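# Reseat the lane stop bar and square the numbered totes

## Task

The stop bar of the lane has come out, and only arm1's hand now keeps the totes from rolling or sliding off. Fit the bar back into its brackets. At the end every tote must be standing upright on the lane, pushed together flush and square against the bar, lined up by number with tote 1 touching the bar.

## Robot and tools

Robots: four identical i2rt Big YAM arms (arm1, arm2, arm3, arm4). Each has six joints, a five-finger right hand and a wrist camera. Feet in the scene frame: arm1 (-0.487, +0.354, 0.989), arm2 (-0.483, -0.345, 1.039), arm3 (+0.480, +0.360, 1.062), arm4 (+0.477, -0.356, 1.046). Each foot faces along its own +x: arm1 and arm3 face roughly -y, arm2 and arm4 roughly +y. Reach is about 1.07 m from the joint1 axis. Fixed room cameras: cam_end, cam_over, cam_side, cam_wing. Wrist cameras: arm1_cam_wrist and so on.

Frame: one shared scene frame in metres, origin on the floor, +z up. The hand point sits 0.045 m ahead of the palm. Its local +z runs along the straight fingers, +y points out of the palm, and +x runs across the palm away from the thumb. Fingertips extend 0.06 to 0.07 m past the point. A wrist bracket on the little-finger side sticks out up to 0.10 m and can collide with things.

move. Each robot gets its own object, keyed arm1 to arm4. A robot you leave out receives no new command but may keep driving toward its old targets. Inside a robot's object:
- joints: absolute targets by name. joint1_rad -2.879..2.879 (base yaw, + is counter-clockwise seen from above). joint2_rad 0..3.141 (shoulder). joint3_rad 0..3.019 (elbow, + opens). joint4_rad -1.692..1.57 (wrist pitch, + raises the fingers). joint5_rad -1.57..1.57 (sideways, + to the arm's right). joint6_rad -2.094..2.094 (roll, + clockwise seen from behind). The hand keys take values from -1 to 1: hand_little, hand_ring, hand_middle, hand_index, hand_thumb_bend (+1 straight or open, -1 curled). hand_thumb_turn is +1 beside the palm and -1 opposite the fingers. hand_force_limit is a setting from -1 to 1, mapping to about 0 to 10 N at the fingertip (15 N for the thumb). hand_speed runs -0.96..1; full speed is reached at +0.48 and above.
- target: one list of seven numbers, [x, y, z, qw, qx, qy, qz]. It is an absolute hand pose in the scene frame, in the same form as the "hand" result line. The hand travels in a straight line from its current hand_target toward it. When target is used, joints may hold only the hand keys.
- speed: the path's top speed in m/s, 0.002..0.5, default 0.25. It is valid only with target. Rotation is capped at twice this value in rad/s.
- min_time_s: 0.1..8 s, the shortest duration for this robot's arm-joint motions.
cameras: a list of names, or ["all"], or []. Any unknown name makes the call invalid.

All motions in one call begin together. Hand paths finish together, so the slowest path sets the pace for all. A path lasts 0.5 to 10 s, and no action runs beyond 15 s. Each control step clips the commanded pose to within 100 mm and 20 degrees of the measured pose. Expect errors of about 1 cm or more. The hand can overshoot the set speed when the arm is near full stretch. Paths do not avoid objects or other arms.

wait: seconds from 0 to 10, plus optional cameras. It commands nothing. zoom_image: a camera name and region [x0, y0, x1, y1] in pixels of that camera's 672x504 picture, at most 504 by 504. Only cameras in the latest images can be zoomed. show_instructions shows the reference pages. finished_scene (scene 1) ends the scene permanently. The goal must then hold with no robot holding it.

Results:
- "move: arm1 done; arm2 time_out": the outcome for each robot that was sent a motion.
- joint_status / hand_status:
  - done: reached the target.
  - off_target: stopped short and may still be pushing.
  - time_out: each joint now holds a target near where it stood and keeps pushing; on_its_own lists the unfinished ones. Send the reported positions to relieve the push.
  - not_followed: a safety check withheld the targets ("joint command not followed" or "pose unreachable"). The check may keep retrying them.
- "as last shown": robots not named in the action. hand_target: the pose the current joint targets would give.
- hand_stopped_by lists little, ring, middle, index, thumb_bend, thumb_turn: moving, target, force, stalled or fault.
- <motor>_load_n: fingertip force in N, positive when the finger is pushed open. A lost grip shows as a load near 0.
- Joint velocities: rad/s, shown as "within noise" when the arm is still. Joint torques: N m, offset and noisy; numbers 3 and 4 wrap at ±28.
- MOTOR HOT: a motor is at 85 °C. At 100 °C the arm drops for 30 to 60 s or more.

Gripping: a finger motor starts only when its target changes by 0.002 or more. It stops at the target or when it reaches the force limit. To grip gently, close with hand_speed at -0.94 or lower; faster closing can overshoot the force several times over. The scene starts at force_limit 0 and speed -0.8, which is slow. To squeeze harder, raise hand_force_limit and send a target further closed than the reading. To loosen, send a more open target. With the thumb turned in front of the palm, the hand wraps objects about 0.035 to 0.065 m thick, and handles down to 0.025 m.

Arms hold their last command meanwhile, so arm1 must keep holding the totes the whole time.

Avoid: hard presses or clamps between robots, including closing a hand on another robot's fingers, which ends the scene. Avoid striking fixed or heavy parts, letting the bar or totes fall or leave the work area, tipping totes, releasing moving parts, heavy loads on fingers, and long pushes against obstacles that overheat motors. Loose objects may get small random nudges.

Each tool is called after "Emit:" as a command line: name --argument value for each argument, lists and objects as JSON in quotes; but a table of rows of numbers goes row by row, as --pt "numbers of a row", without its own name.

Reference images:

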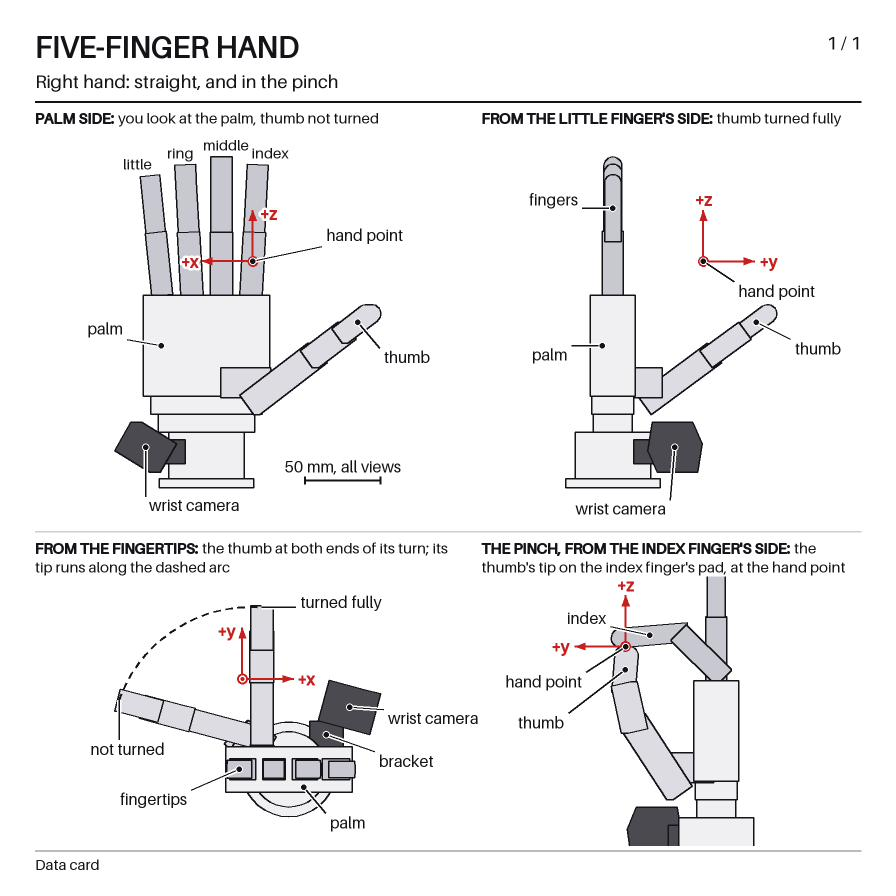

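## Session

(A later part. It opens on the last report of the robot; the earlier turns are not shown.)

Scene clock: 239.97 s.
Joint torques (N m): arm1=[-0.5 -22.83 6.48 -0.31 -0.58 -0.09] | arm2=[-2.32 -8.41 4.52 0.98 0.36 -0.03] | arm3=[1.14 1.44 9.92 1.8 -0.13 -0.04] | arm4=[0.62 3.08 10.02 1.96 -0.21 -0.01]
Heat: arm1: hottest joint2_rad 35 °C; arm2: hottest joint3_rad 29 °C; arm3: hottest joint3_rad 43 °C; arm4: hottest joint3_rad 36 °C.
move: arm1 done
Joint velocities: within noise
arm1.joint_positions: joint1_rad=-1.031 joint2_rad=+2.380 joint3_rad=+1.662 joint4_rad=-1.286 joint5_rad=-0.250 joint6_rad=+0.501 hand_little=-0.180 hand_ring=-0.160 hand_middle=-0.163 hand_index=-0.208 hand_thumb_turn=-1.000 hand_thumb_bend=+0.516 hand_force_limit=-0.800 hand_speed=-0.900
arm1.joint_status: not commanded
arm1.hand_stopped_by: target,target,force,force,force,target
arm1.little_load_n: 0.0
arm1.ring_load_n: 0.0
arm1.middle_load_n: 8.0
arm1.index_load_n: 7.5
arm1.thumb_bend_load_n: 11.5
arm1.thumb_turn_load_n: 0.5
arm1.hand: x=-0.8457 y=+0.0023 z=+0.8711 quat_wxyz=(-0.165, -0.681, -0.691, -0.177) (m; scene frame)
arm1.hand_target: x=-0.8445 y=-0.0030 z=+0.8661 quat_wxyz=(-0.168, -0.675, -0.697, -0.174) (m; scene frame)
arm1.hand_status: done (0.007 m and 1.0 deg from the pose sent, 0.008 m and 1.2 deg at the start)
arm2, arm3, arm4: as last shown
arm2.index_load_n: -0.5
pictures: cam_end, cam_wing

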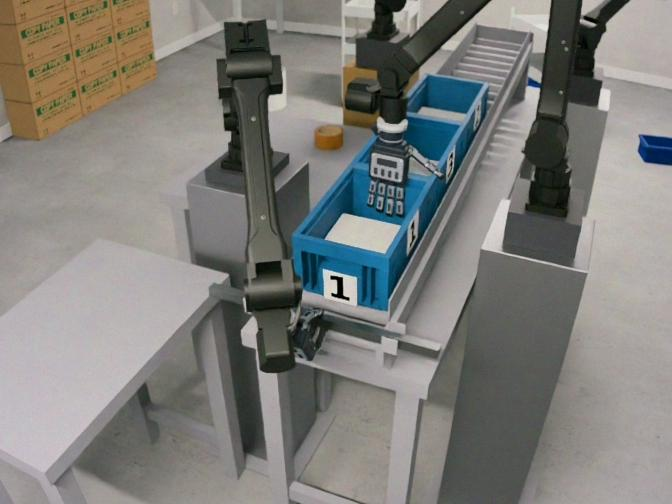

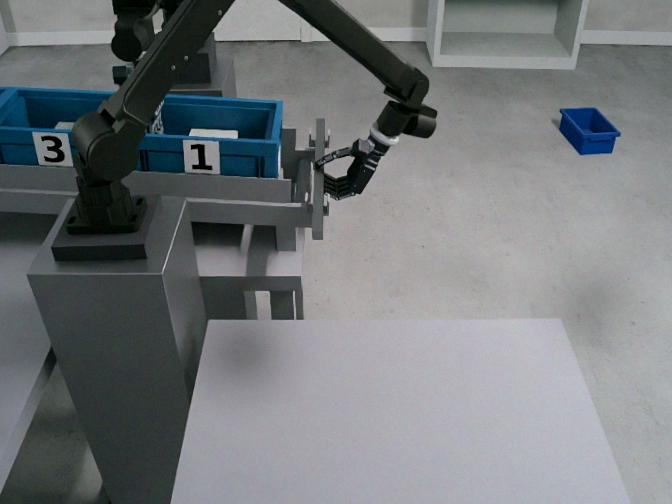

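Emit:
move --arm1 '{"joints":{"hand_speed":-0.85,"hand_thumb_bend":0.7,"hand_index":0.1,"hand_middle":0.1,"hand_ring":0.1,"hand_little":0.1}}'

Emit:
move --arm1 '{"joints":{"hand_speed":-0.6,"hand_thumb_bend":1.0,"hand_index":0.4,"hand_middle":0.4,"hand_ring":0.4,"hand_little":0.4}}' --cameras '["cam_wing","cam_end","arm1_cam_wrist"]'

Emit:
zoom_image --camera "cam_wing" --region '[270, 90, 370, 240]'

Scene clock: 243.20 s.
Joint torques (N m): arm1=[-0.44 -22.89 6.48 -0.35 -0.35 -0.09] | arm2=[-2.02 -8.88 4.51 0.91 0.37 -0.04] | arm3=[1.2 1.44 9.98 1.77 -0.12 -0.03] | arm4=[0.62 3.08 9.69 1.92 -0.22 -0.03]
Heat: arm1: hottest joint2_rad 35 °C; arm2: hottest joint3_rad 29 °C; arm3: hottest joint3_rad 43 °C; arm4: hottest joint3_rad 36 °C.
move: arm1 done
Joint velocities: within noise
arm1.joint_positions: joint1_rad=-1.031 joint2_rad=+2.381 joint3_rad=+1.662 joint4_rad=-1.285 joint5_rad=-0.255 joint6_rad=+0.501 hand_little=+0.100 hand_ring=+0.100 hand_middle=+0.100 hand_index=+0.100 hand_thumb_turn=-1.000 hand_thumb_bend=+0.700 hand_force_limit=-0.800 hand_speed=-0.850
arm1.joint_status: all done
arm1.hand_stopped_by: target,target,target,target,target,target
arm1.little_load_n: 0.0
arm1.ring_load_n: 0.0
arm1.middle_load_n: 0.0
arm1.index_load_n: 0.0
arm1.thumb_bend_load_n: 0.0
arm1.thumb_turn_load_n: 0.0
arm1.hand: x=-0.8454 y=+0.0014 z=+0.8711 quat_wxyz=(-0.168, -0.681, -0.691, -0.176) (m; scene frame)
arm1.hand_target: x=-0.8445 y=-0.0029 z=+0.8660 quat_wxyz=(-0.168, -0.676, -0.697, -0.174) (m; scene frame)
arm1.hand_status: not commanded
arm2, arm3, arm4: as last shown
arm2.index_load_n: 0.0
arm4.thumb_turn_load_n: -0.5
pictures: none

Scene clock: 244.20 s.
Joint torques (N m): arm1=[-0.44 -22.89 6.48 -0.34 -0.34 -0.08] | arm2=[-1.96 -8.59 4.53 0.99 0.39 -0.04] | arm3=[0.97 1.44 10.04 1.77 -0.12 -0.04] | arm4=[1.26 3.43 9.74 1.99 -0.19 0.01]
Heat: arm1: hottest joint2_rad 35 °C; arm2: hottest joint3_rad 29 °C; arm3: hottest joint3_rad 43 °C; arm4: hottest joint3_rad 36 °C.
move: arm1 done
Joint velocities: within noise
arm1.joint_positions: joint1_rad=-1.031 joint2_rad=+2.381 joint3_rad=+1.662 joint4_rad=-1.285 joint5_rad=-0.255 joint6_rad=+0.501 hand_little=+0.400 hand_ring=+0.400 hand_middle=+0.400 hand_index=+0.400 hand_thumb_turn=-1.000 hand_thumb_bend=+1.000 hand_force_limit=-0.800 hand_speed=-0.600
arm1.joint_status: all done
arm1.hand_stopped_by: target,target,target,target,target,target
arm1.little_load_n: 0.0
arm1.ring_load_n: 0.0
arm1.middle_load_n: 0.5
arm1.index_load_n: 0.0
arm1.thumb_bend_load_n: 0.0
arm1.thumb_turn_load_n: 0.0
arm1.hand: x=-0.8454 y=+0.0014 z=+0.8711 quat_wxyz=(-0.168, -0.681, -0.691, -0.176) (m; scene frame)
arm1.hand_target: x=-0.8445 y=-0.0029 z=+0.8660 quat_wxyz=(-0.168, -0.676, -0.697, -0.174) (m; scene frame)
arm1.hand_status: not commanded
arm2: as last shown
arm3.joint_positions: joint1_rad=+0.859 joint2_rad=+0.647 joint3_rad=+1.405 joint4_rad=-1.258 joint5_rad=-0.252 joint6_rad=-1.430 hand_little=+1.000 hand_ring=+1.000 hand_middle=+1.000 hand_index=+1.000 hand_thumb_turn=+1.000 hand_thumb_bend=+1.000 hand_force_limit=+0.000 hand_speed=-0.800
arm3.joint_status: not commanded
arm3.hand_stopped_by: target,target,target,target,target,target
arm3.little_load_n: 0.0
arm3.ring_load_n: 0.0
arm3.middle_load_n: 0.0
arm3.index_load_n: 0.0
arm3.thumb_bend_load_n: 0.0
arm3.thumb_turn_load_n: 0.0
arm3.hand: x=+0.6672 y=+0.1753 z=+1.5705 quat_wxyz=(+0.036, +0.799, -0.304, +0.517) (m; scene frame)
arm3.hand_target: x=+0.6664 y=+0.1758 z=+1.5841 quat_wxyz=(+0.041, +0.793, -0.299, +0.529) (m; scene frame)
arm3.hand_status: not commanded
arm4.joint_positions: joint1_rad=+0.888 joint2_rad=+0.590 joint3_rad=+1.406 joint4_rad=-1.237 joint5_rad=-0.221 joint6_rad=-0.977 hand_little=+1.000 hand_ring=+1.000 hand_middle=+1.000 hand_index=+1.000 hand_thumb_turn=+1.000 hand_thumb_bend=+1.000 hand_force_limit=+0.000 hand_speed=-0.800
arm4.joint_status: not commanded
arm4.hand_stopped_by: target,target,target,target,target,target
arm4.little_load_n: 0.0
arm4.ring_load_n: 0.0
arm4.middle_load_n: 0.0
arm4.index_load_n: 0.0
arm4.thumb_bend_load_n: 0.0
arm4.thumb_turn_load_n: 0.0
arm4.hand: x=+0.2887 y=-0.2250 z=+1.5575 quat_wxyz=(-0.544, +0.441, +0.710, -0.071) (m; scene frame)
arm4.hand_target: x=+0.2900 y=-0.2261 z=+1.5702 quat_wxyz=(-0.556, +0.436, +0.705, -0.070) (m; scene frame)
arm4.hand_status: not commanded
pictures: arm1_cam_wrist, cam_end, cam_wing
camera_calibration:
arm1_cam_wrist: T_world_to_cam=[[0.826453, 0.268044, 0.495104, 0.259909], [-0.0618803, -0.83082, 0.553091, -0.532905], [0.559595, -0.487741, -0.670047, 1.17241], [0, 0, 0, 1]] pos_world=[-0.903855, 0.0594186, 0.951634]

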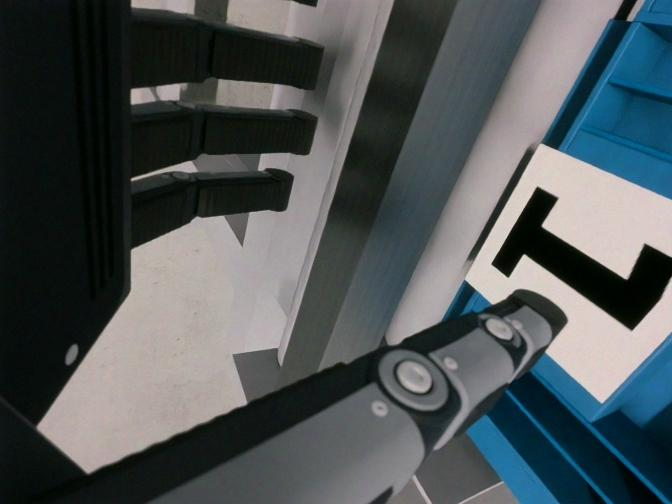

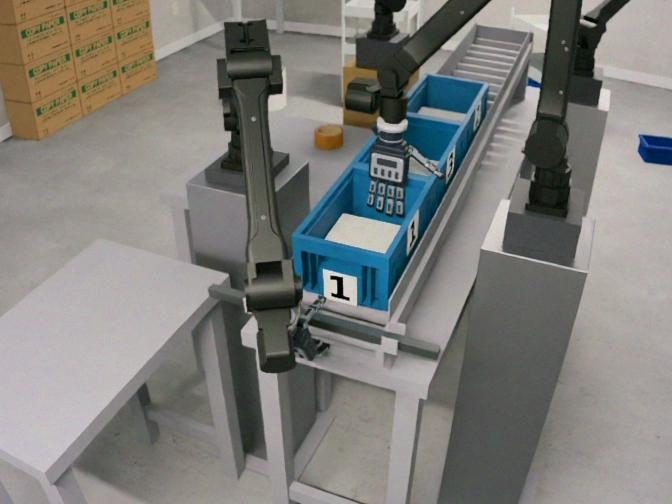

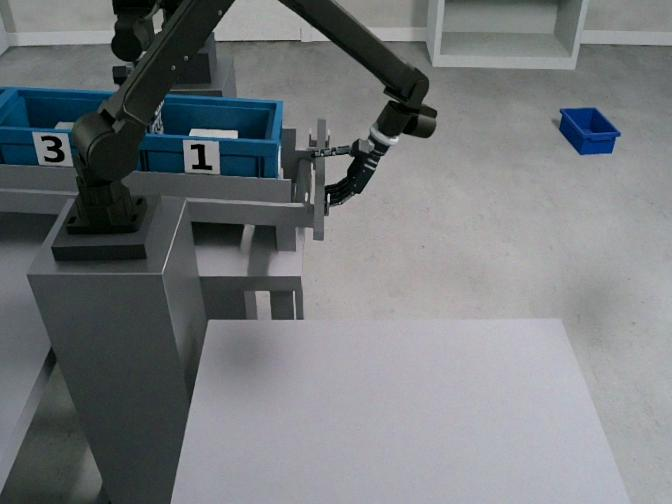

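Scaled by 3.360 from the camera's 672x504 image, which has a finer 960x720 frame.

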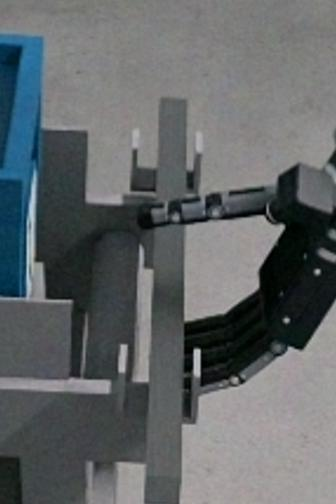

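Emit:
move --arm1 '{"target":[-0.955,-0.003,0.875,-0.1683,-0.6754,-0.6966,-0.1737],"speed":0.12,"joints":{"hand_index":1.0,"hand_middle":1.0,"hand_ring":1.0,"hand_little":1.0}}' --cameras '["cam_wing","cam_end","arm1_cam_wrist"]'

Emit:
zoom_image --camera "cam_wing" --region '[270, 90, 370, 240]'

Emit:
zoom_image --camera "cam_end" --region '[200, 250, 450, 380]'

Scene clock: 247.50 s.
Joint torques (N m): arm1=[-2.43 -25.35 10.18 -1.11 -0.11 -0.09] | arm2=[-1.85 -8.88 4.51 0.91 0.38 -0.04] | arm3=[1.26 1.55 10.02 1.8 -0.12 -0.02] | arm4=[0.97 3.25 9.74 1.95 -0.14 -0.02]
Heat: arm1: hottest joint2_rad 35 °C; arm2: hottest joint3_rad 29 °C; arm3: hottest joint3_rad 43 °C; arm4: hottest joint3_rad 36 °C.
move: arm1 off_target
Joint velocities: within noise
arm1.joint_positions: joint1_rad=-1.100 joint2_rad=+2.598 joint3_rad=+2.129 joint4_rad=-1.557 joint5_rad=-0.222 joint6_rad=+0.421 hand_little=+1.000 hand_ring=+1.000 hand_middle=+1.000 hand_index=+1.000 hand_thumb_turn=-1.000 hand_thumb_bend=+1.000 hand_force_limit=-0.800 hand_speed=-0.600
arm1.joint_status: all done
arm1.hand_stopped_by: target,target,target,target,target,target
arm1.little_load_n: 0.0
arm1.ring_load_n: 0.0
arm1.middle_load_n: 0.0
arm1.index_load_n: 0.0
arm1.thumb_bend_load_n: 0.0
arm1.thumb_turn_load_n: 0.0
arm1.hand: x=-0.9443 y=-0.0048 z=+0.8783 quat_wxyz=(-0.168, -0.675, -0.696, -0.178) (m; scene frame)
arm1.hand_target: x=-0.9547 y=-0.0029 z=+0.8751 quat_wxyz=(-0.168, -0.676, -0.697, -0.173) (m; scene frame)
arm1.hand_status: off_target (0.011 m and 0.5 deg from the pose sent, 0.110 m and 1.0 deg at the start)
arm2, arm3, arm4: as last shown
pictures: arm1_cam_wrist, cam_end, cam_wing
camera_calibration:
arm1_cam_wrist: T_world_to_cam=[[0.820021, 0.282236, 0.497904, 0.331282], [-0.0506619, -0.830744, 0.554344, -0.538599], [0.570086, -0.479799, -0.666929, 1.23673], [0, 0, 0, 1]] pos_world=[-1.00399, 0.0524454, 0.958437]

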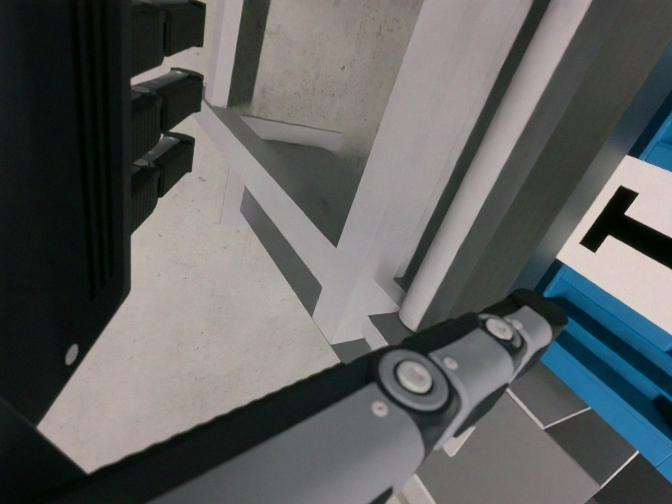

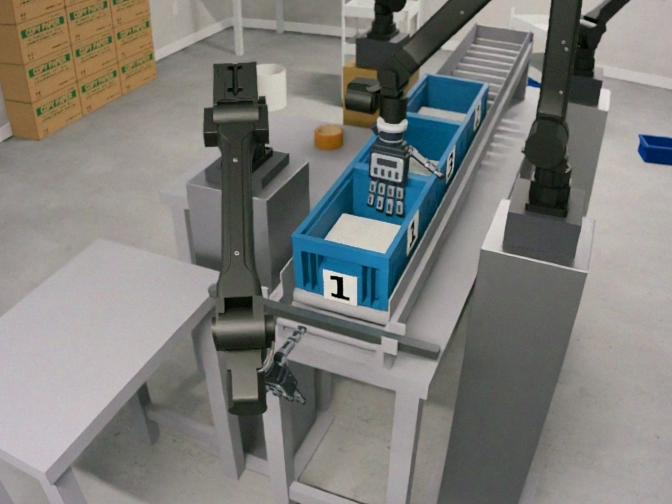

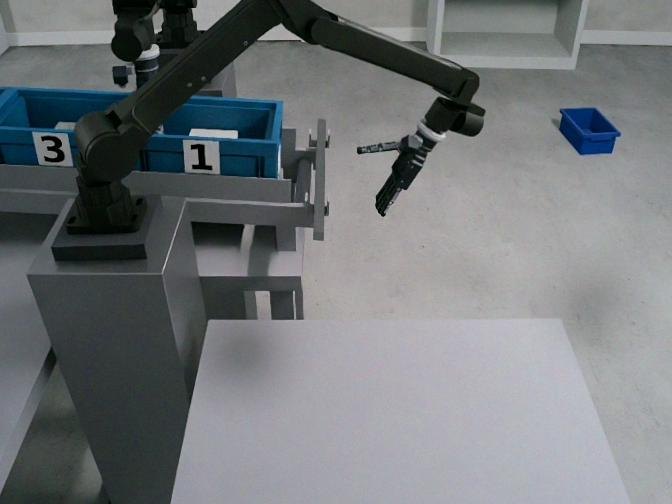

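Scaled by 3.360 from the camera's 672x504 image, which has a finer 960x720 frame.

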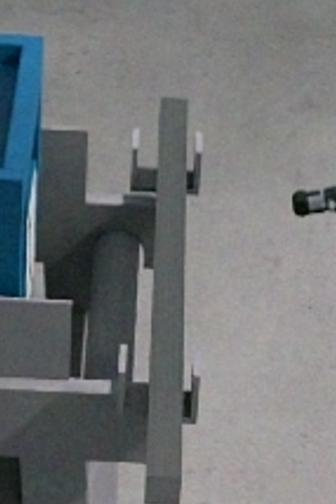

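Scaled by 2.016 from the camera's 672x504 image, which has a finer 960x720 frame.

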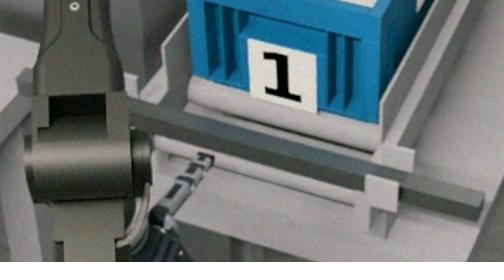

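Emit:
zoom_image --camera "cam_wing" --region '[130, 90, 300, 200]'

Emit:
zoom_image --camera "cam_end" --region '[280, 200, 430, 330]'

Emit:
zoom_image --camera "arm1_cam_wrist" --region '[500, 0, 672, 504]'

Scaled by 2.965 from the camera's 672x504 image, which has a finer 960x720 frame.

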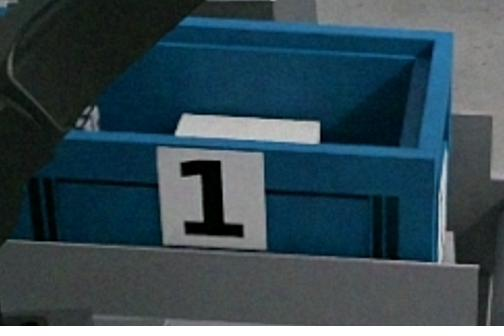

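Scaled by 3.360 from the camera's 672x504 image, which has a finer 960x720 frame.

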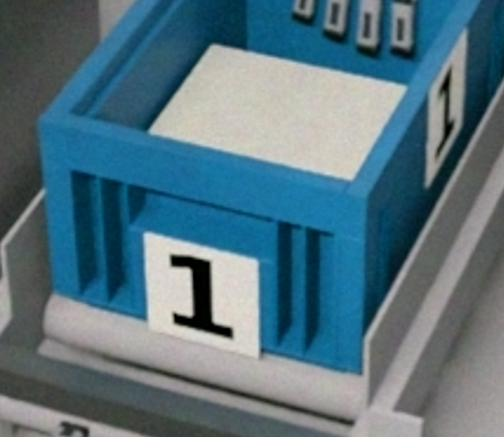

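Scaled by 1.000.

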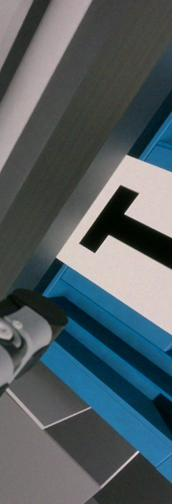

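Emit:
move --arm1 '{"target":[-0.93,0.05,1.15,-0.171,-0.686,-0.686,-0.171],"speed":0.15}' --arm3 '{"joints":{"joint1_rad":-1.5,"joint5_rad":-0.8,"joint6_rad":-1.4},"min_time_s":4}' --cameras '[]'

Emit:
move --arm2 '{"target":[-0.470,-0.035,0.980,0,0.7071,0.7071,0],"speed":0.04}' --cameras '["cam_wing","arm2_cam_wrist"]'

Scene clock: 269.83 s.
Joint torques (N m): arm1=[-2.14 -22.53 7.83 -0.54 -0.36 0.11] | arm2=[-1.55 -8.7 4.59 1.05 0.38 -0.04] | arm3=[-0.5 1.73 9.84 1.55 -0.46 0.01] | arm4=[0.21 3.37 10.03 1.7 -0.16 -0.02]
Heat: arm1: hottest joint3_rad 36 °C; arm2: hottest joint3_rad 29 °C; arm3: hottest joint3_rad 44 °C; arm4: hottest joint3_rad 37 °C.
move: arm1 off_target; arm3 done
Joint velocities: within noise
arm1.joint_positions: joint1_rad=-1.175 joint2_rad=+2.029 joint3_rad=+1.909 joint4_rad=-1.681 joint5_rad=-0.236 joint6_rad=+0.417 hand_little=+1.000 hand_ring=+1.000 hand_middle=+1.000 hand_index=+1.000 hand_thumb_turn=-1.000 hand_thumb_bend=+1.000 hand_force_limit=-0.800 hand_speed=-0.600
arm1.joint_status: not commanded
arm1.hand_stopped_by: target,target,target,target,target,target
arm1.little_load_n: 0.0
arm1.ring_load_n: 0.0
arm1.middle_load_n: 0.0
arm1.index_load_n: 0.0
arm1.thumb_bend_load_n: 0.0
arm1.thumb_turn_load_n: -0.5
arm1.hand: x=-0.9281 y=+0.0441 z=+1.1507 quat_wxyz=(-0.145, -0.703, -0.693, -0.065) (m; scene frame)
arm1.hand_target: x=-0.9295 y=+0.0501 z=+1.1494 quat_wxyz=(-0.149, -0.711, -0.684, -0.071) (m; scene frame)
arm1.hand_status: off_target (0.006 m and 12.7 deg from the pose sent, 0.278 m and 1.9 deg at the start; a joint's target at an end of its range on 93 of 118 steps)
arm2, arm4: as last shown
arm3.joint_positions: joint1_rad=-1.484 joint2_rad=+0.647 joint3_rad=+1.405 joint4_rad=-1.258 joint5_rad=-0.796 joint6_rad=-1.407 hand_little=+1.000 hand_ring=+1.000 hand_middle=+1.000 hand_index=+1.000 hand_thumb_turn=+1.000 hand_thumb_bend=+1.000 hand_force_limit=+0.000 hand_speed=-0.800
arm3.joint_status: all done
arm3.hand_stopped_by: target,target,target,target,target,target
arm3.little_load_n: 0.0
arm3.ring_load_n: 0.0
arm3.middle_load_n: 0.0
arm3.index_load_n: 0.0
arm3.thumb_bend_load_n: 0.0
arm3.thumb_turn_load_n: 0.0
arm3.hand: x=+0.2462 y=+0.2364 z=+1.5797 quat_wxyz=(+0.424, +0.162, -0.805, +0.381) (m; scene frame)
arm3.hand_target: x=+0.2464 y=+0.2389 z=+1.5926 quat_wxyz=(+0.437, +0.159, -0.800, +0.380) (m; scene frame)
arm3.hand_status: not commanded
pictures: none
No camera images: "cameras" was empty.

Scene clock: 271.73 s.
Joint torques (N m): arm1=[-2.14 -22.59 7.86 -0.54 -0.35 0.11] | arm2=[-0.56 -8.88 5.27 0.58 0.48 0.21] | arm3=[0.03 1.49 9.89 1.55 -0.45 0.03] | arm4=[0.38 3.6 9.73 1.89 -0.19 0.01]
Heat: arm1: hottest joint3_rad 36 °C; arm2: hottest joint3_rad 29 °C; arm3: hottest joint3_rad 44 °C; arm4: hottest joint3_rad 37 °C.
move: arm2 done
Joint velocities: within noise
arm1, arm3, arm4: as last shown
arm1.thumb_turn_load_n: 0.0
arm2.joint_positions: joint1_rad=+0.084 joint2_rad=+1.588 joint3_rad=+0.720 joint4_rad=-0.685 joint5_rad=-0.026 joint6_rad=-1.450 hand_little=+1.000 hand_ring=+1.000 hand_middle=+1.000 hand_index=+1.000 hand_thumb_turn=+1.000 hand_thumb_bend=+1.000 hand_force_limit=+0.000 hand_speed=-0.800
arm2.joint_status: not commanded
arm2.hand_stopped_by: target,target,target,target,target,target
arm2.little_load_n: 0.0
arm2.ring_load_n: 0.0
arm2.middle_load_n: 0.0
arm2.index_load_n: 0.0
arm2.thumb_bend_load_n: 0.0
arm2.thumb_turn_load_n: 0.0
arm2.hand: x=-0.4732 y=-0.0309 z=+0.9859 quat_wxyz=(-0.011, +0.702, +0.712, +0.001) (m; scene frame)
arm2.hand_target: x=-0.4700 y=-0.0351 z=+0.9802 quat_wxyz=(+0.000, +0.707, +0.707, +0.000) (m; scene frame)
arm2.hand_status: done (0.008 m and 1.5 deg from the pose sent, 0.043 m and 1.3 deg at the start)
arm3.joint_positions: joint1_rad=-1.485 joint2_rad=+0.647 joint3_rad=+1.405 joint4_rad=-1.258 joint5_rad=-0.796 joint6_rad=-1.407 hand_little=+1.000 hand_ring=+1.000 hand_middle=+1.000 hand_index=+1.000 hand_thumb_turn=+1.000 hand_thumb_bend=+1.000 hand_force_limit=+0.000 hand_speed=-0.800
arm3.hand: x=+0.2461 y=+0.2364 z=+1.5797 quat_wxyz=(+0.424, +0.162, -0.806, +0.381) (m; scene frame)
arm3.hand_target: x=+0.2463 y=+0.2390 z=+1.5926 quat_wxyz=(+0.437, +0.159, -0.800, +0.380) (m; scene frame)
arm4.ring_load_n: -0.5
pictures: arm2_cam_wrist, cam_wing
camera_calibration:
arm2_cam_wrist: T_world_to_cam=[[0.969588, 0.243163, 0.0277674, 0.438726], [0.194334, -0.833879, 0.516604, -0.443903], [0.148773, -0.495497, -0.855774, 1.01356], [0, 0, 0, 1]] pos_world=[-0.489909, 0.0253723, 1.08452]

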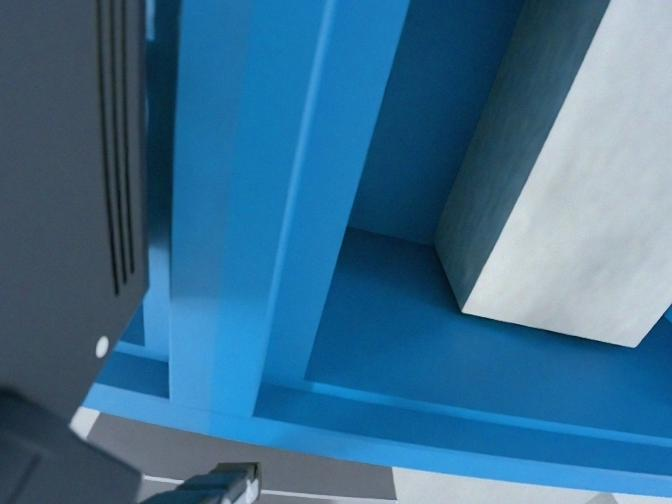

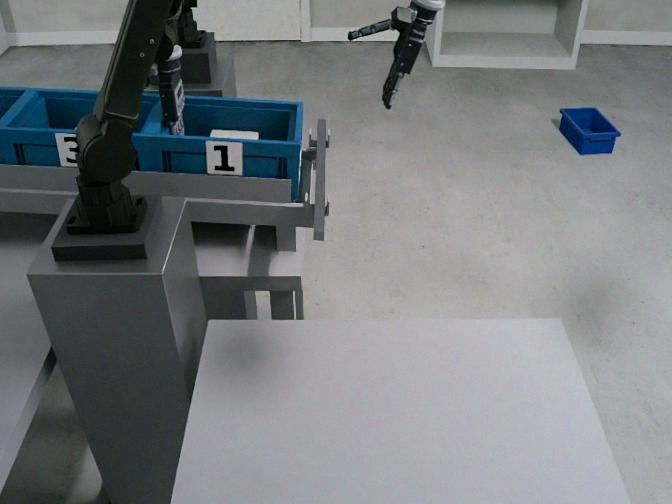

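Emit:
move --arm2 '{"target":[-0.497,-0.035,0.980,0,0.7071,0.7071,0],"speed":0.03}' --cameras '["cam_wing"]'

Emit:
move --arm2 '{"target":[-0.520,-0.035,0.980,0,0.7071,0.7071,0],"speed":0.02}' --arm3 '{"target":[0.02,0.30,1.12,0.653,0.271,-0.653,0.271],"speed":0.4}' --cameras '["cam_wing","arm2_cam_wrist","arm3_cam_wrist"]'

Scene clock: 274.10 s.
Joint torques (N m): arm1=[-2.08 -22.53 7.84 -0.54 -0.36 0.12] | arm2=[-0.44 -8.82 6.35 0.38 0.35 0.23] | arm3=[0.21 1.49 9.84 1.58 -0.46 0.02] | arm4=[0.91 3.66 9.73 1.92 -0.17 -0.03]
Heat: arm1: hottest joint3_rad 36 °C; arm2: hottest joint3_rad 29 °C; arm3: hottest joint3_rad 44 °C; arm4: hottest joint3_rad 37 °C.
move: arm2 done
Joint velocities: within noise
arm1, arm3, arm4: as last shown
arm2.joint_positions: joint1_rad=+0.158 joint2_rad=+1.593 joint3_rad=+0.720 joint4_rad=-0.684 joint5_rad=-0.024 joint6_rad=-1.375 hand_little=+1.000 hand_ring=+1.000 hand_middle=+1.000 hand_index=+1.000 hand_thumb_turn=+1.000 hand_thumb_bend=+1.000 hand_force_limit=+0.000 hand_speed=-0.800
arm2.joint_status: not commanded
arm2.hand_stopped_by: target,target,target,target,target,target
arm2.little_load_n: 0.0
arm2.ring_load_n: 0.0
arm2.middle_load_n: 0.0
arm2.index_load_n: 0.0
arm2.thumb_bend_load_n: 0.0
arm2.thumb_turn_load_n: 0.0
arm2.hand: x=-0.4979 y=-0.0363 z=+0.9841 quat_wxyz=(-0.008, +0.703, +0.711, +0.000) (m; scene frame)
arm2.hand_target: x=-0.4970 y=-0.0351 z=+0.9800 quat_wxyz=(+0.000, +0.707, +0.707, +0.000) (m; scene frame)
arm2.hand_status: done (0.004 m and 1.1 deg from the pose sent, 0.025 m and 1.5 deg at the start)
arm3.thumb_bend_load_n: -0.5
arm4.ring_load_n: 0.0
pictures: cam_wing

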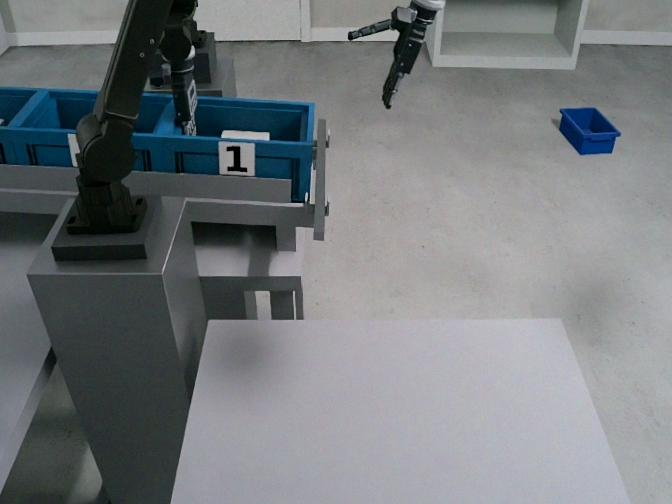

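Scene clock: 277.27 s.
Joint torques (N m): arm1=[-2.14 -22.53 7.86 -0.53 -0.35 0.12] | arm2=[0.67 -9.23 7.62 0.31 0.09 0.24] | arm3=[1.03 -8.53 3.17 1.99 0.11 0.01] | arm4=[0.67 3.66 9.83 2.04 -0.16 0.01]
Heat: arm1: hottest joint2_rad 36 °C; arm2: hottest joint3_rad 30 °C; arm3: hottest joint3_rad 43 °C; arm4: hottest joint3_rad 37 °C.
move: arm2 done; arm3 done
Joint velocities: within noise
arm1, arm4: as last shown
arm2.joint_positions: joint1_rad=+0.213 joint2_rad=+1.608 joint3_rad=+0.720 joint4_rad=-0.684 joint5_rad=-0.018 joint6_rad=-1.312 hand_little=+1.000 hand_ring=+1.000 hand_middle=+1.000 hand_index=+1.000 hand_thumb_turn=+1.000 hand_thumb_bend=+1.000 hand_force_limit=+0.000 hand_speed=-0.800
arm2.joint_status: not commanded
arm2.hand_stopped_by: target,target,target,target,target,target
arm2.little_load_n: 0.0
arm2.ring_load_n: 0.0
arm2.middle_load_n: 0.0
arm2.index_load_n: 0.0
arm2.thumb_bend_load_n: 0.0
arm2.thumb_turn_load_n: 0.0
arm2.hand: x=-0.5146 y=-0.0437 z=+0.9802 quat_wxyz=(+0.000, +0.706, +0.708, -0.001) (m; scene frame)
arm2.hand_target: x=-0.5200 y=-0.0351 z=+0.9801 quat_wxyz=(+0.000, +0.707, +0.707, +0.000) (m; scene frame)
arm2.hand_status: done (0.010 m and 0.3 deg from the pose sent, 0.023 m and 1.1 deg at the start)
arm3.joint_positions: joint1_rad=-1.682 joint2_rad=+1.864 joint3_rad=+0.307 joint4_rad=+1.547 joint5_rad=-0.919 joint6_rad=-1.560 hand_little=+1.000 hand_ring=+1.000 hand_middle=+1.000 hand_index=+1.000 hand_thumb_turn=+1.000 hand_thumb_bend=+1.000 hand_force_limit=+0.000 hand_speed=-0.800
arm3.joint_status: not commanded
arm3.hand_stopped_by: target,target,target,target,target,target
arm3.little_load_n: 0.0
arm3.ring_load_n: 0.0
arm3.middle_load_n: 0.0
arm3.index_load_n: 0.0
arm3.thumb_bend_load_n: 0.0
arm3.thumb_turn_load_n: 0.0
arm3.hand: x=+0.0271 y=+0.2982 z=+1.1150 quat_wxyz=(+0.643, +0.271, -0.661, +0.275) (m; scene frame)
arm3.hand_target: x=+0.0201 y=+0.3000 z=+1.1202 quat_wxyz=(+0.652, +0.272, -0.654, +0.271) (m; scene frame)
arm3.hand_status: done (0.009 m and 1.5 deg from the pose sent, 0.516 m and 36.3 deg at the start; pose on its path clipped on 1 of 95 steps; a joint's target at an end of its range on 22 of 95 steps)
pictures: arm2_cam_wrist, arm3_cam_wrist, cam_wing
camera_calibration:
arm2_cam_wrist: T_world_to_cam=[[0.971591, 0.234166, 0.0343014, 0.476421], [0.18004, -0.825393, 0.535082, -0.468716], [0.15361, -0.513705, -0.844104, 0.998716], [0, 0, 0, 1]] pos_world=[-0.531912, 0.0146088, 1.07748]
arm3_cam_wrist: T_world_to_cam=[[-0.726269, 0.645222, 0.23711, -0.431732], [0.187529, 0.517819, -0.834683, 0.772709], [-0.661336, -0.56174, -0.497074, 0.855965], [0, 0, 0, 1]] pos_world=[0.107621, 0.359269, 1.17281]

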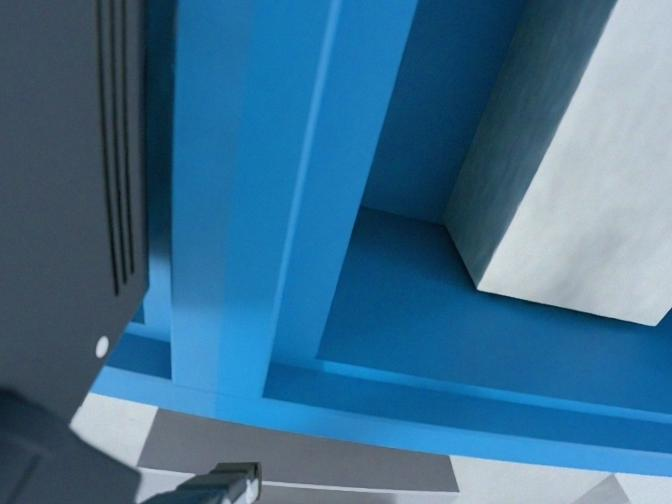

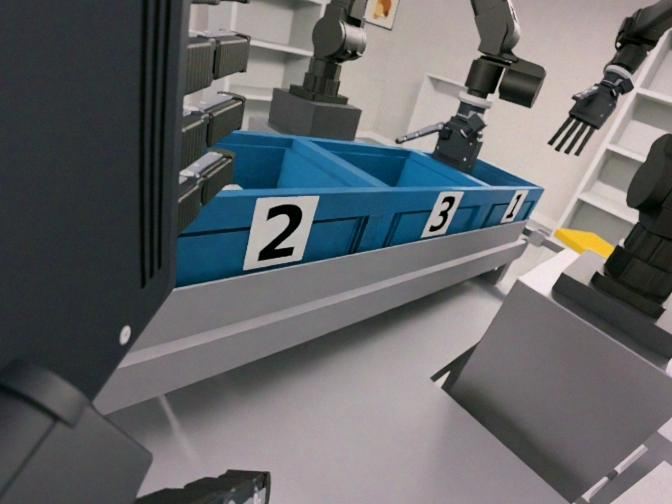

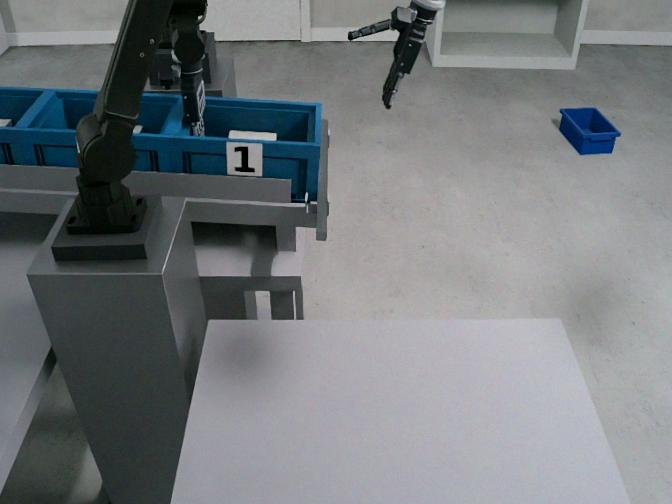

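Emit:
zoom_image --camera "arm3_cam_wrist" --region '[180, 110, 460, 320]'

Emit:
zoom_image --camera "arm3_cam_wrist" --region '[340, 150, 560, 270]'

Emit:
zoom_image --camera "cam_wing" --region '[180, 80, 360, 250]'

Scaled by 1.800 from the camera's 672x504 image, which has a finer 960x720 frame.

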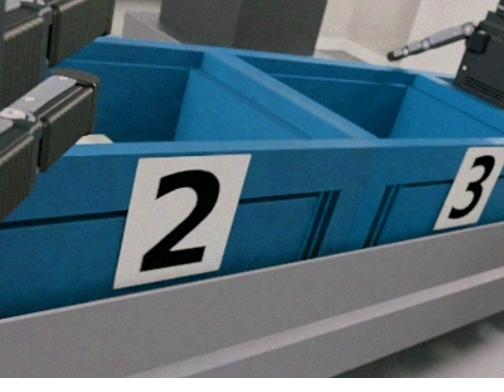

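Scaled by 2.291 from the camera's 672x504 image, which has a finer 960x720 frame.

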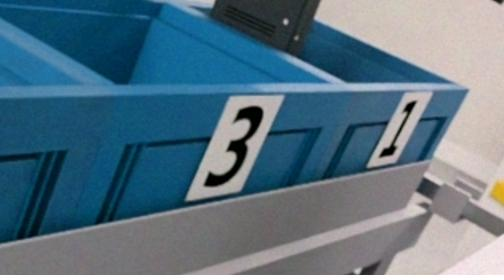

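Scaled by 2.800 from the camera's 672x504 image, which has a finer 960x720 frame.

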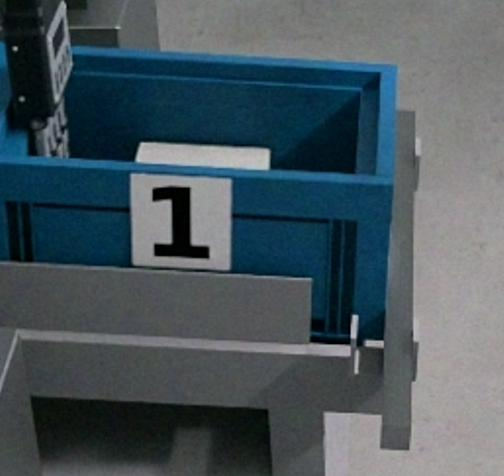

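Emit:
move --arm2 '{"target":[-0.500,-0.045,1.18,0,0.7071,0.7071,0],"speed":0.2}' --arm3 '{"joints":{"joint1_rad":-0.6,"joint2_rad":0.7,"joint3_rad":1.2,"joint4_rad":-0.9,"joint5_rad":-0.25},"min_time_s":4}' --arm4 '{"joints":{"hand_speed":0.0,"hand_thumb_turn":-1,"hand_index":0.3,"hand_middle":0.3,"hand_ring":0.3,"hand_little":0.3,"hand_thumb_bend":0.5},"target":[0.15,-0.02,1.25,0.3643,-0.606,-0.606,0.3643],"speed":0.4}' --cameras '["arm4_cam_wrist","cam_wing","cam_end","cam_side"]'

Scene clock: 331.37 s.
Joint torques (N m): arm1=[-2.08 -22.59 7.86 -0.55 -0.36 0.12] | arm2=[-1.49 -8.64 12.15 -0.06 0.01 -0.06] | arm3=[1.38 -6.48 10.06 2.33 -0.13 -0.02] | arm4=[0.62 -7.3 11.85 1.55 -0.72 0.13]
Heat: arm1: hottest joint2_rad 38 °C; arm2: hottest joint3_rad 33 °C; arm3: hottest joint3_rad 38 °C; arm4: hottest joint3_rad 39 °C.
move: arm2 moving; arm3 time_out; arm4 moving
Joint velocities: within noise
arm1: as last shown
arm2.joint_positions: joint1_rad=+0.175 joint2_rad=+1.266 joint3_rad=+0.943 joint4_rad=-1.289 joint5_rad=-0.015 joint6_rad=-1.344 hand_little=+1.000 hand_ring=+1.000 hand_middle=+1.000 hand_index=+1.000 hand_thumb_turn=+1.000 hand_thumb_bend=+1.000 hand_force_limit=+0.000 hand_speed=-0.800
arm2.joint_status: not commanded
arm2.hand_stopped_by: target,target,target,target,target,target
arm2.little_load_n: 0.0
arm2.ring_load_n: 0.0
arm2.middle_load_n: 0.0
arm2.index_load_n: 0.0
arm2.thumb_bend_load_n: 0.0
arm2.thumb_turn_load_n: 0.0
arm2.hand: x=-0.4997 y=-0.0614 z=+1.1632 quat_wxyz=(+0.018, +0.708, +0.706, -0.011) (m; scene frame)
arm2.hand_target: x=-0.4999 y=-0.0457 z=+1.1799 quat_wxyz=(+0.000, +0.707, +0.707, +0.000) (m; scene frame)
arm2.hand_status: moving (0.024 m and 2.4 deg from the pose sent, 0.200 m and 0.3 deg at the start)
arm3.joint_positions: joint1_rad=-0.872 joint2_rad=+1.006 joint3_rad=+0.918 joint4_rad=-0.290 joint5_rad=-0.413 joint6_rad=-1.560 hand_little=+1.000 hand_ring=+1.000 hand_middle=+1.000 hand_index=+1.000 hand_thumb_turn=+1.000 hand_thumb_bend=+1.000 hand_force_limit=+0.000 hand_speed=-0.800
arm3.joint_status: joint1_rad time_out (moved +0.810 of +1.082); joint2_rad time_out (moved -0.859 of -1.164); joint3_rad time_out (moved +0.610 of +0.893); joint4_rad time_out (moved -1.837 of -2.447); joint5_rad time_out (moved +0.505 of +0.669)
arm3.hand_stopped_by: target,target,target,target,target,target
arm3.little_load_n: 0.0
arm3.ring_load_n: 0.0
arm3.middle_load_n: 0.0
arm3.index_load_n: 0.0
arm3.thumb_bend_load_n: 0.0
arm3.thumb_turn_load_n: 0.0
arm3.on_its_own: joint1_rad is held at -0.872, not at your -0.600, since a time_out; joint2_rad is held at +1.006, not at your +0.700, since a time_out; joint3_rad is held at +0.918, not at your +1.200, since a time_out; joint4_rad is held at -0.268, not at your -0.900, since a time_out; joint5_rad is held at -0.414, not at your -0.250, since a time_out
arm3.hand: x=+0.1024 y=+0.0212 z=+1.3766 quat_wxyz=(+0.454, +0.377, -0.730, +0.344) (m; scene frame)
arm3.hand_target: x=+0.1006 y=+0.0193 z=+1.3815 quat_wxyz=(+0.461, +0.375, -0.726, +0.347) (m; scene frame)
arm3.hand_status: not commanded
arm4.joint_positions: joint1_rad=+0.443 joint2_rad=+1.335 joint3_rad=+1.010 joint4_rad=-0.594 joint5_rad=-0.914 joint6_rad=-0.764 hand_little=+0.300 hand_ring=+0.300 hand_middle=+0.300 hand_index=+0.300 hand_thumb_turn=-1.000 hand_thumb_bend=+0.500 hand_force_limit=+0.000 hand_speed=+0.000
arm4.joint_status: all done
arm4.hand_stopped_by: target,target,target,target,target,target
arm4.little_load_n: -0.5
arm4.ring_load_n: 0.0
arm4.middle_load_n: -0.5
arm4.index_load_n: 0.0
arm4.thumb_bend_load_n: 0.0
arm4.thumb_turn_load_n: 0.0
arm4.hand: x=+0.1556 y=-0.0295 z=+1.2346 quat_wxyz=(-0.348, +0.614, +0.606, -0.368) (m; scene frame)
arm4.hand_target: x=+0.1503 y=-0.0206 z=+1.2500 quat_wxyz=(-0.364, +0.606, +0.606, -0.365) (m; scene frame)
arm4.hand_status: moving (0.019 m and 2.2 deg from the pose sent, 0.395 m and 45.5 deg at the start)
pictures: arm4_cam_wrist, cam_end, cam_side, cam_wing
joint command not followed: on one or more control steps a check withheld the commanded joint targets of the arm3 arm, and it was not sent them on those steps.
cause: the commanded joint targets, or the way to them, would bring a part of the robot too close to another arm (this arm's hand and a part of the arm4 arm, along the way the arms are being sent, or toward where that arm still pushes).
camera_calibration:
arm4_cam_wrist: T_world_to_cam=[[0.425014, 0.268558, -0.864431, 1.008], [0.557852, -0.829777, 0.0164866, -0.128062], [-0.712857, -0.489231, -0.502482, 0.833332], [0, 0, 0, 1]] pos_world=[0.237071, 0.030722, 1.29219]

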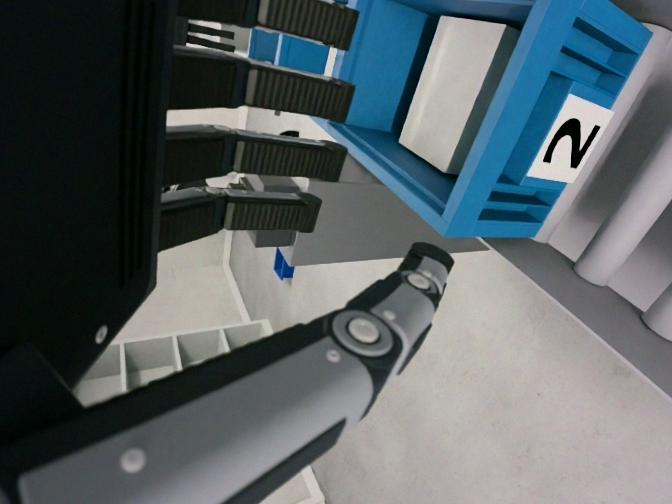

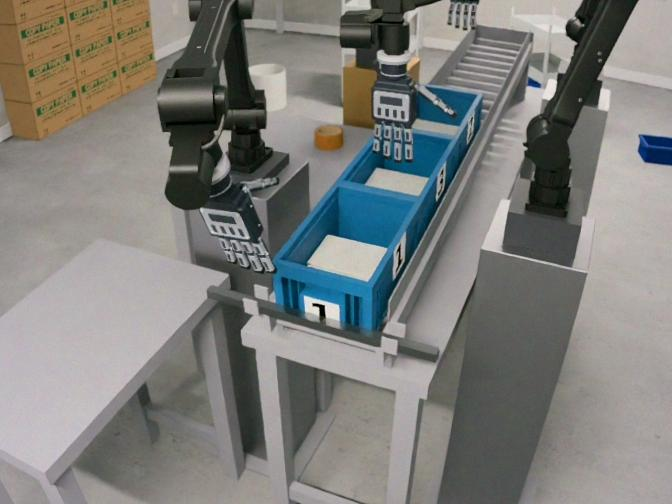

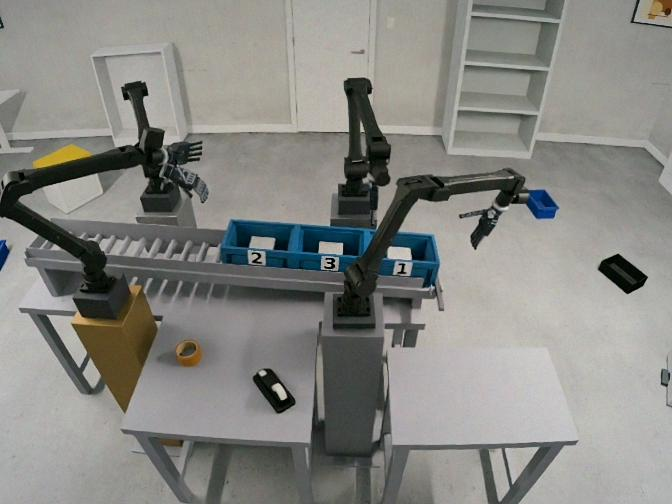

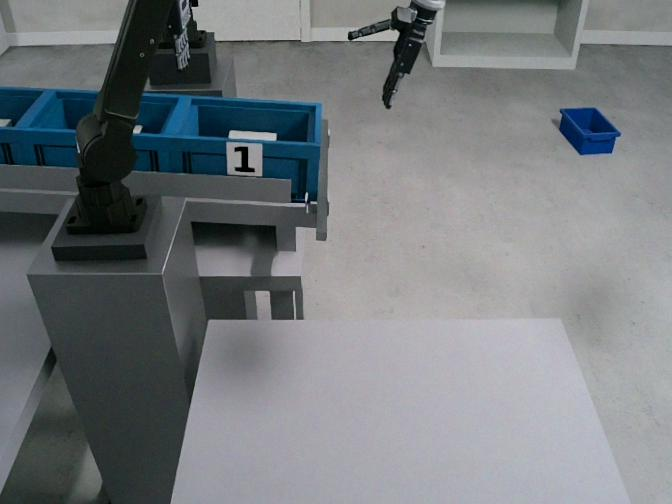

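Emit:
move --arm3 '{"joints":{"joint1_rad":-1.9,"joint2_rad":1.0,"joint3_rad":0.95,"joint4_rad":-0.4,"joint5_rad":-0.3},"min_time_s":3}' --cameras '["cam_side"]'

Emit:
zoom_image --camera "arm4_cam_wrist" --region '[320, 0, 672, 250]'

Scene clock: 336.27 s.
Joint torques (N m): arm1=[-2.08 -22.59 7.86 -0.54 -0.36 0.11] | arm2=[-1.44 -8.7 12.1 -0.03 0.02 -0.09] | arm3=[0.15 -6.48 12.93 1.32 -0.04 0.04] | arm4=[0.26 -7.3 11.49 1.58 -0.69 0.12]
Heat: arm1: hottest joint2_rad 39 °C; arm2: hottest joint3_rad 33 °C; arm3: hottest joint3_rad 39 °C; arm4: hottest joint3_rad 40 °C.
move: arm3 done
Joint velocities: within noise
arm1, arm2, arm4: as last shown
arm1.thumb_bend_load_n: -0.5
arm3.joint_positions: joint1_rad=-1.889 joint2_rad=+1.006 joint3_rad=+0.918 joint4_rad=-0.394 joint5_rad=-0.302 joint6_rad=-1.560 hand_little=+1.000 hand_ring=+1.000 hand_middle=+1.000 hand_index=+1.000 hand_thumb_turn=+1.000 hand_thumb_bend=+1.000 hand_force_limit=+0.000 hand_speed=-0.800
arm3.joint_status: all done
arm3.hand_stopped_by: target,target,target,target,target,target
arm3.little_load_n: 0.0
arm3.ring_load_n: 0.0
arm3.middle_load_n: 0.0
arm3.index_load_n: 0.0
arm3.thumb_bend_load_n: 0.0
arm3.thumb_turn_load_n: 0.0
arm3.hand: x=+0.0163 y=+0.5157 z=+1.3568 quat_wxyz=(+0.523, -0.065, -0.849, +0.039) (m; scene frame)
arm3.hand_target: x=+0.0144 y=+0.5219 z=+1.3779 quat_wxyz=(+0.536, -0.070, -0.841, +0.034) (m; scene frame)
arm3.hand_status: not commanded
arm4.little_load_n: 0.0
arm4.middle_load_n: 0.0
arm4.hand_target: x=+0.1503 y=-0.0206 z=+1.2500 quat_wxyz=(-0.364, +0.606, +0.606, -0.364) (m; scene frame)
pictures: cam_side

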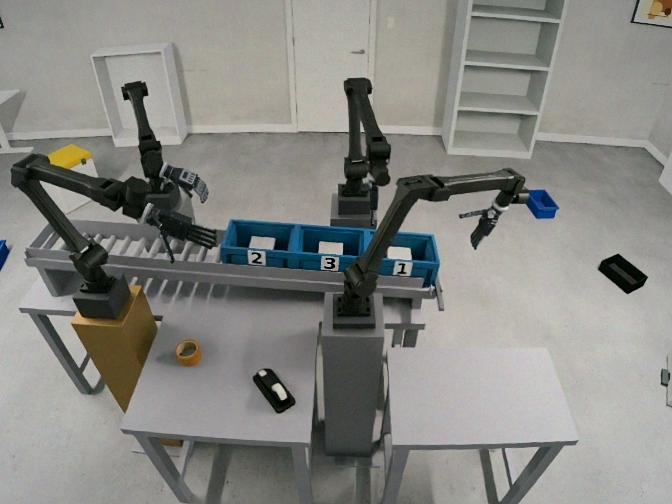

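This scene's latest camera images include none from arm4_cam_wrist. They are from: cam_side. arm4_cam_wrist's image comes with the result of a call that names it in "cameras".


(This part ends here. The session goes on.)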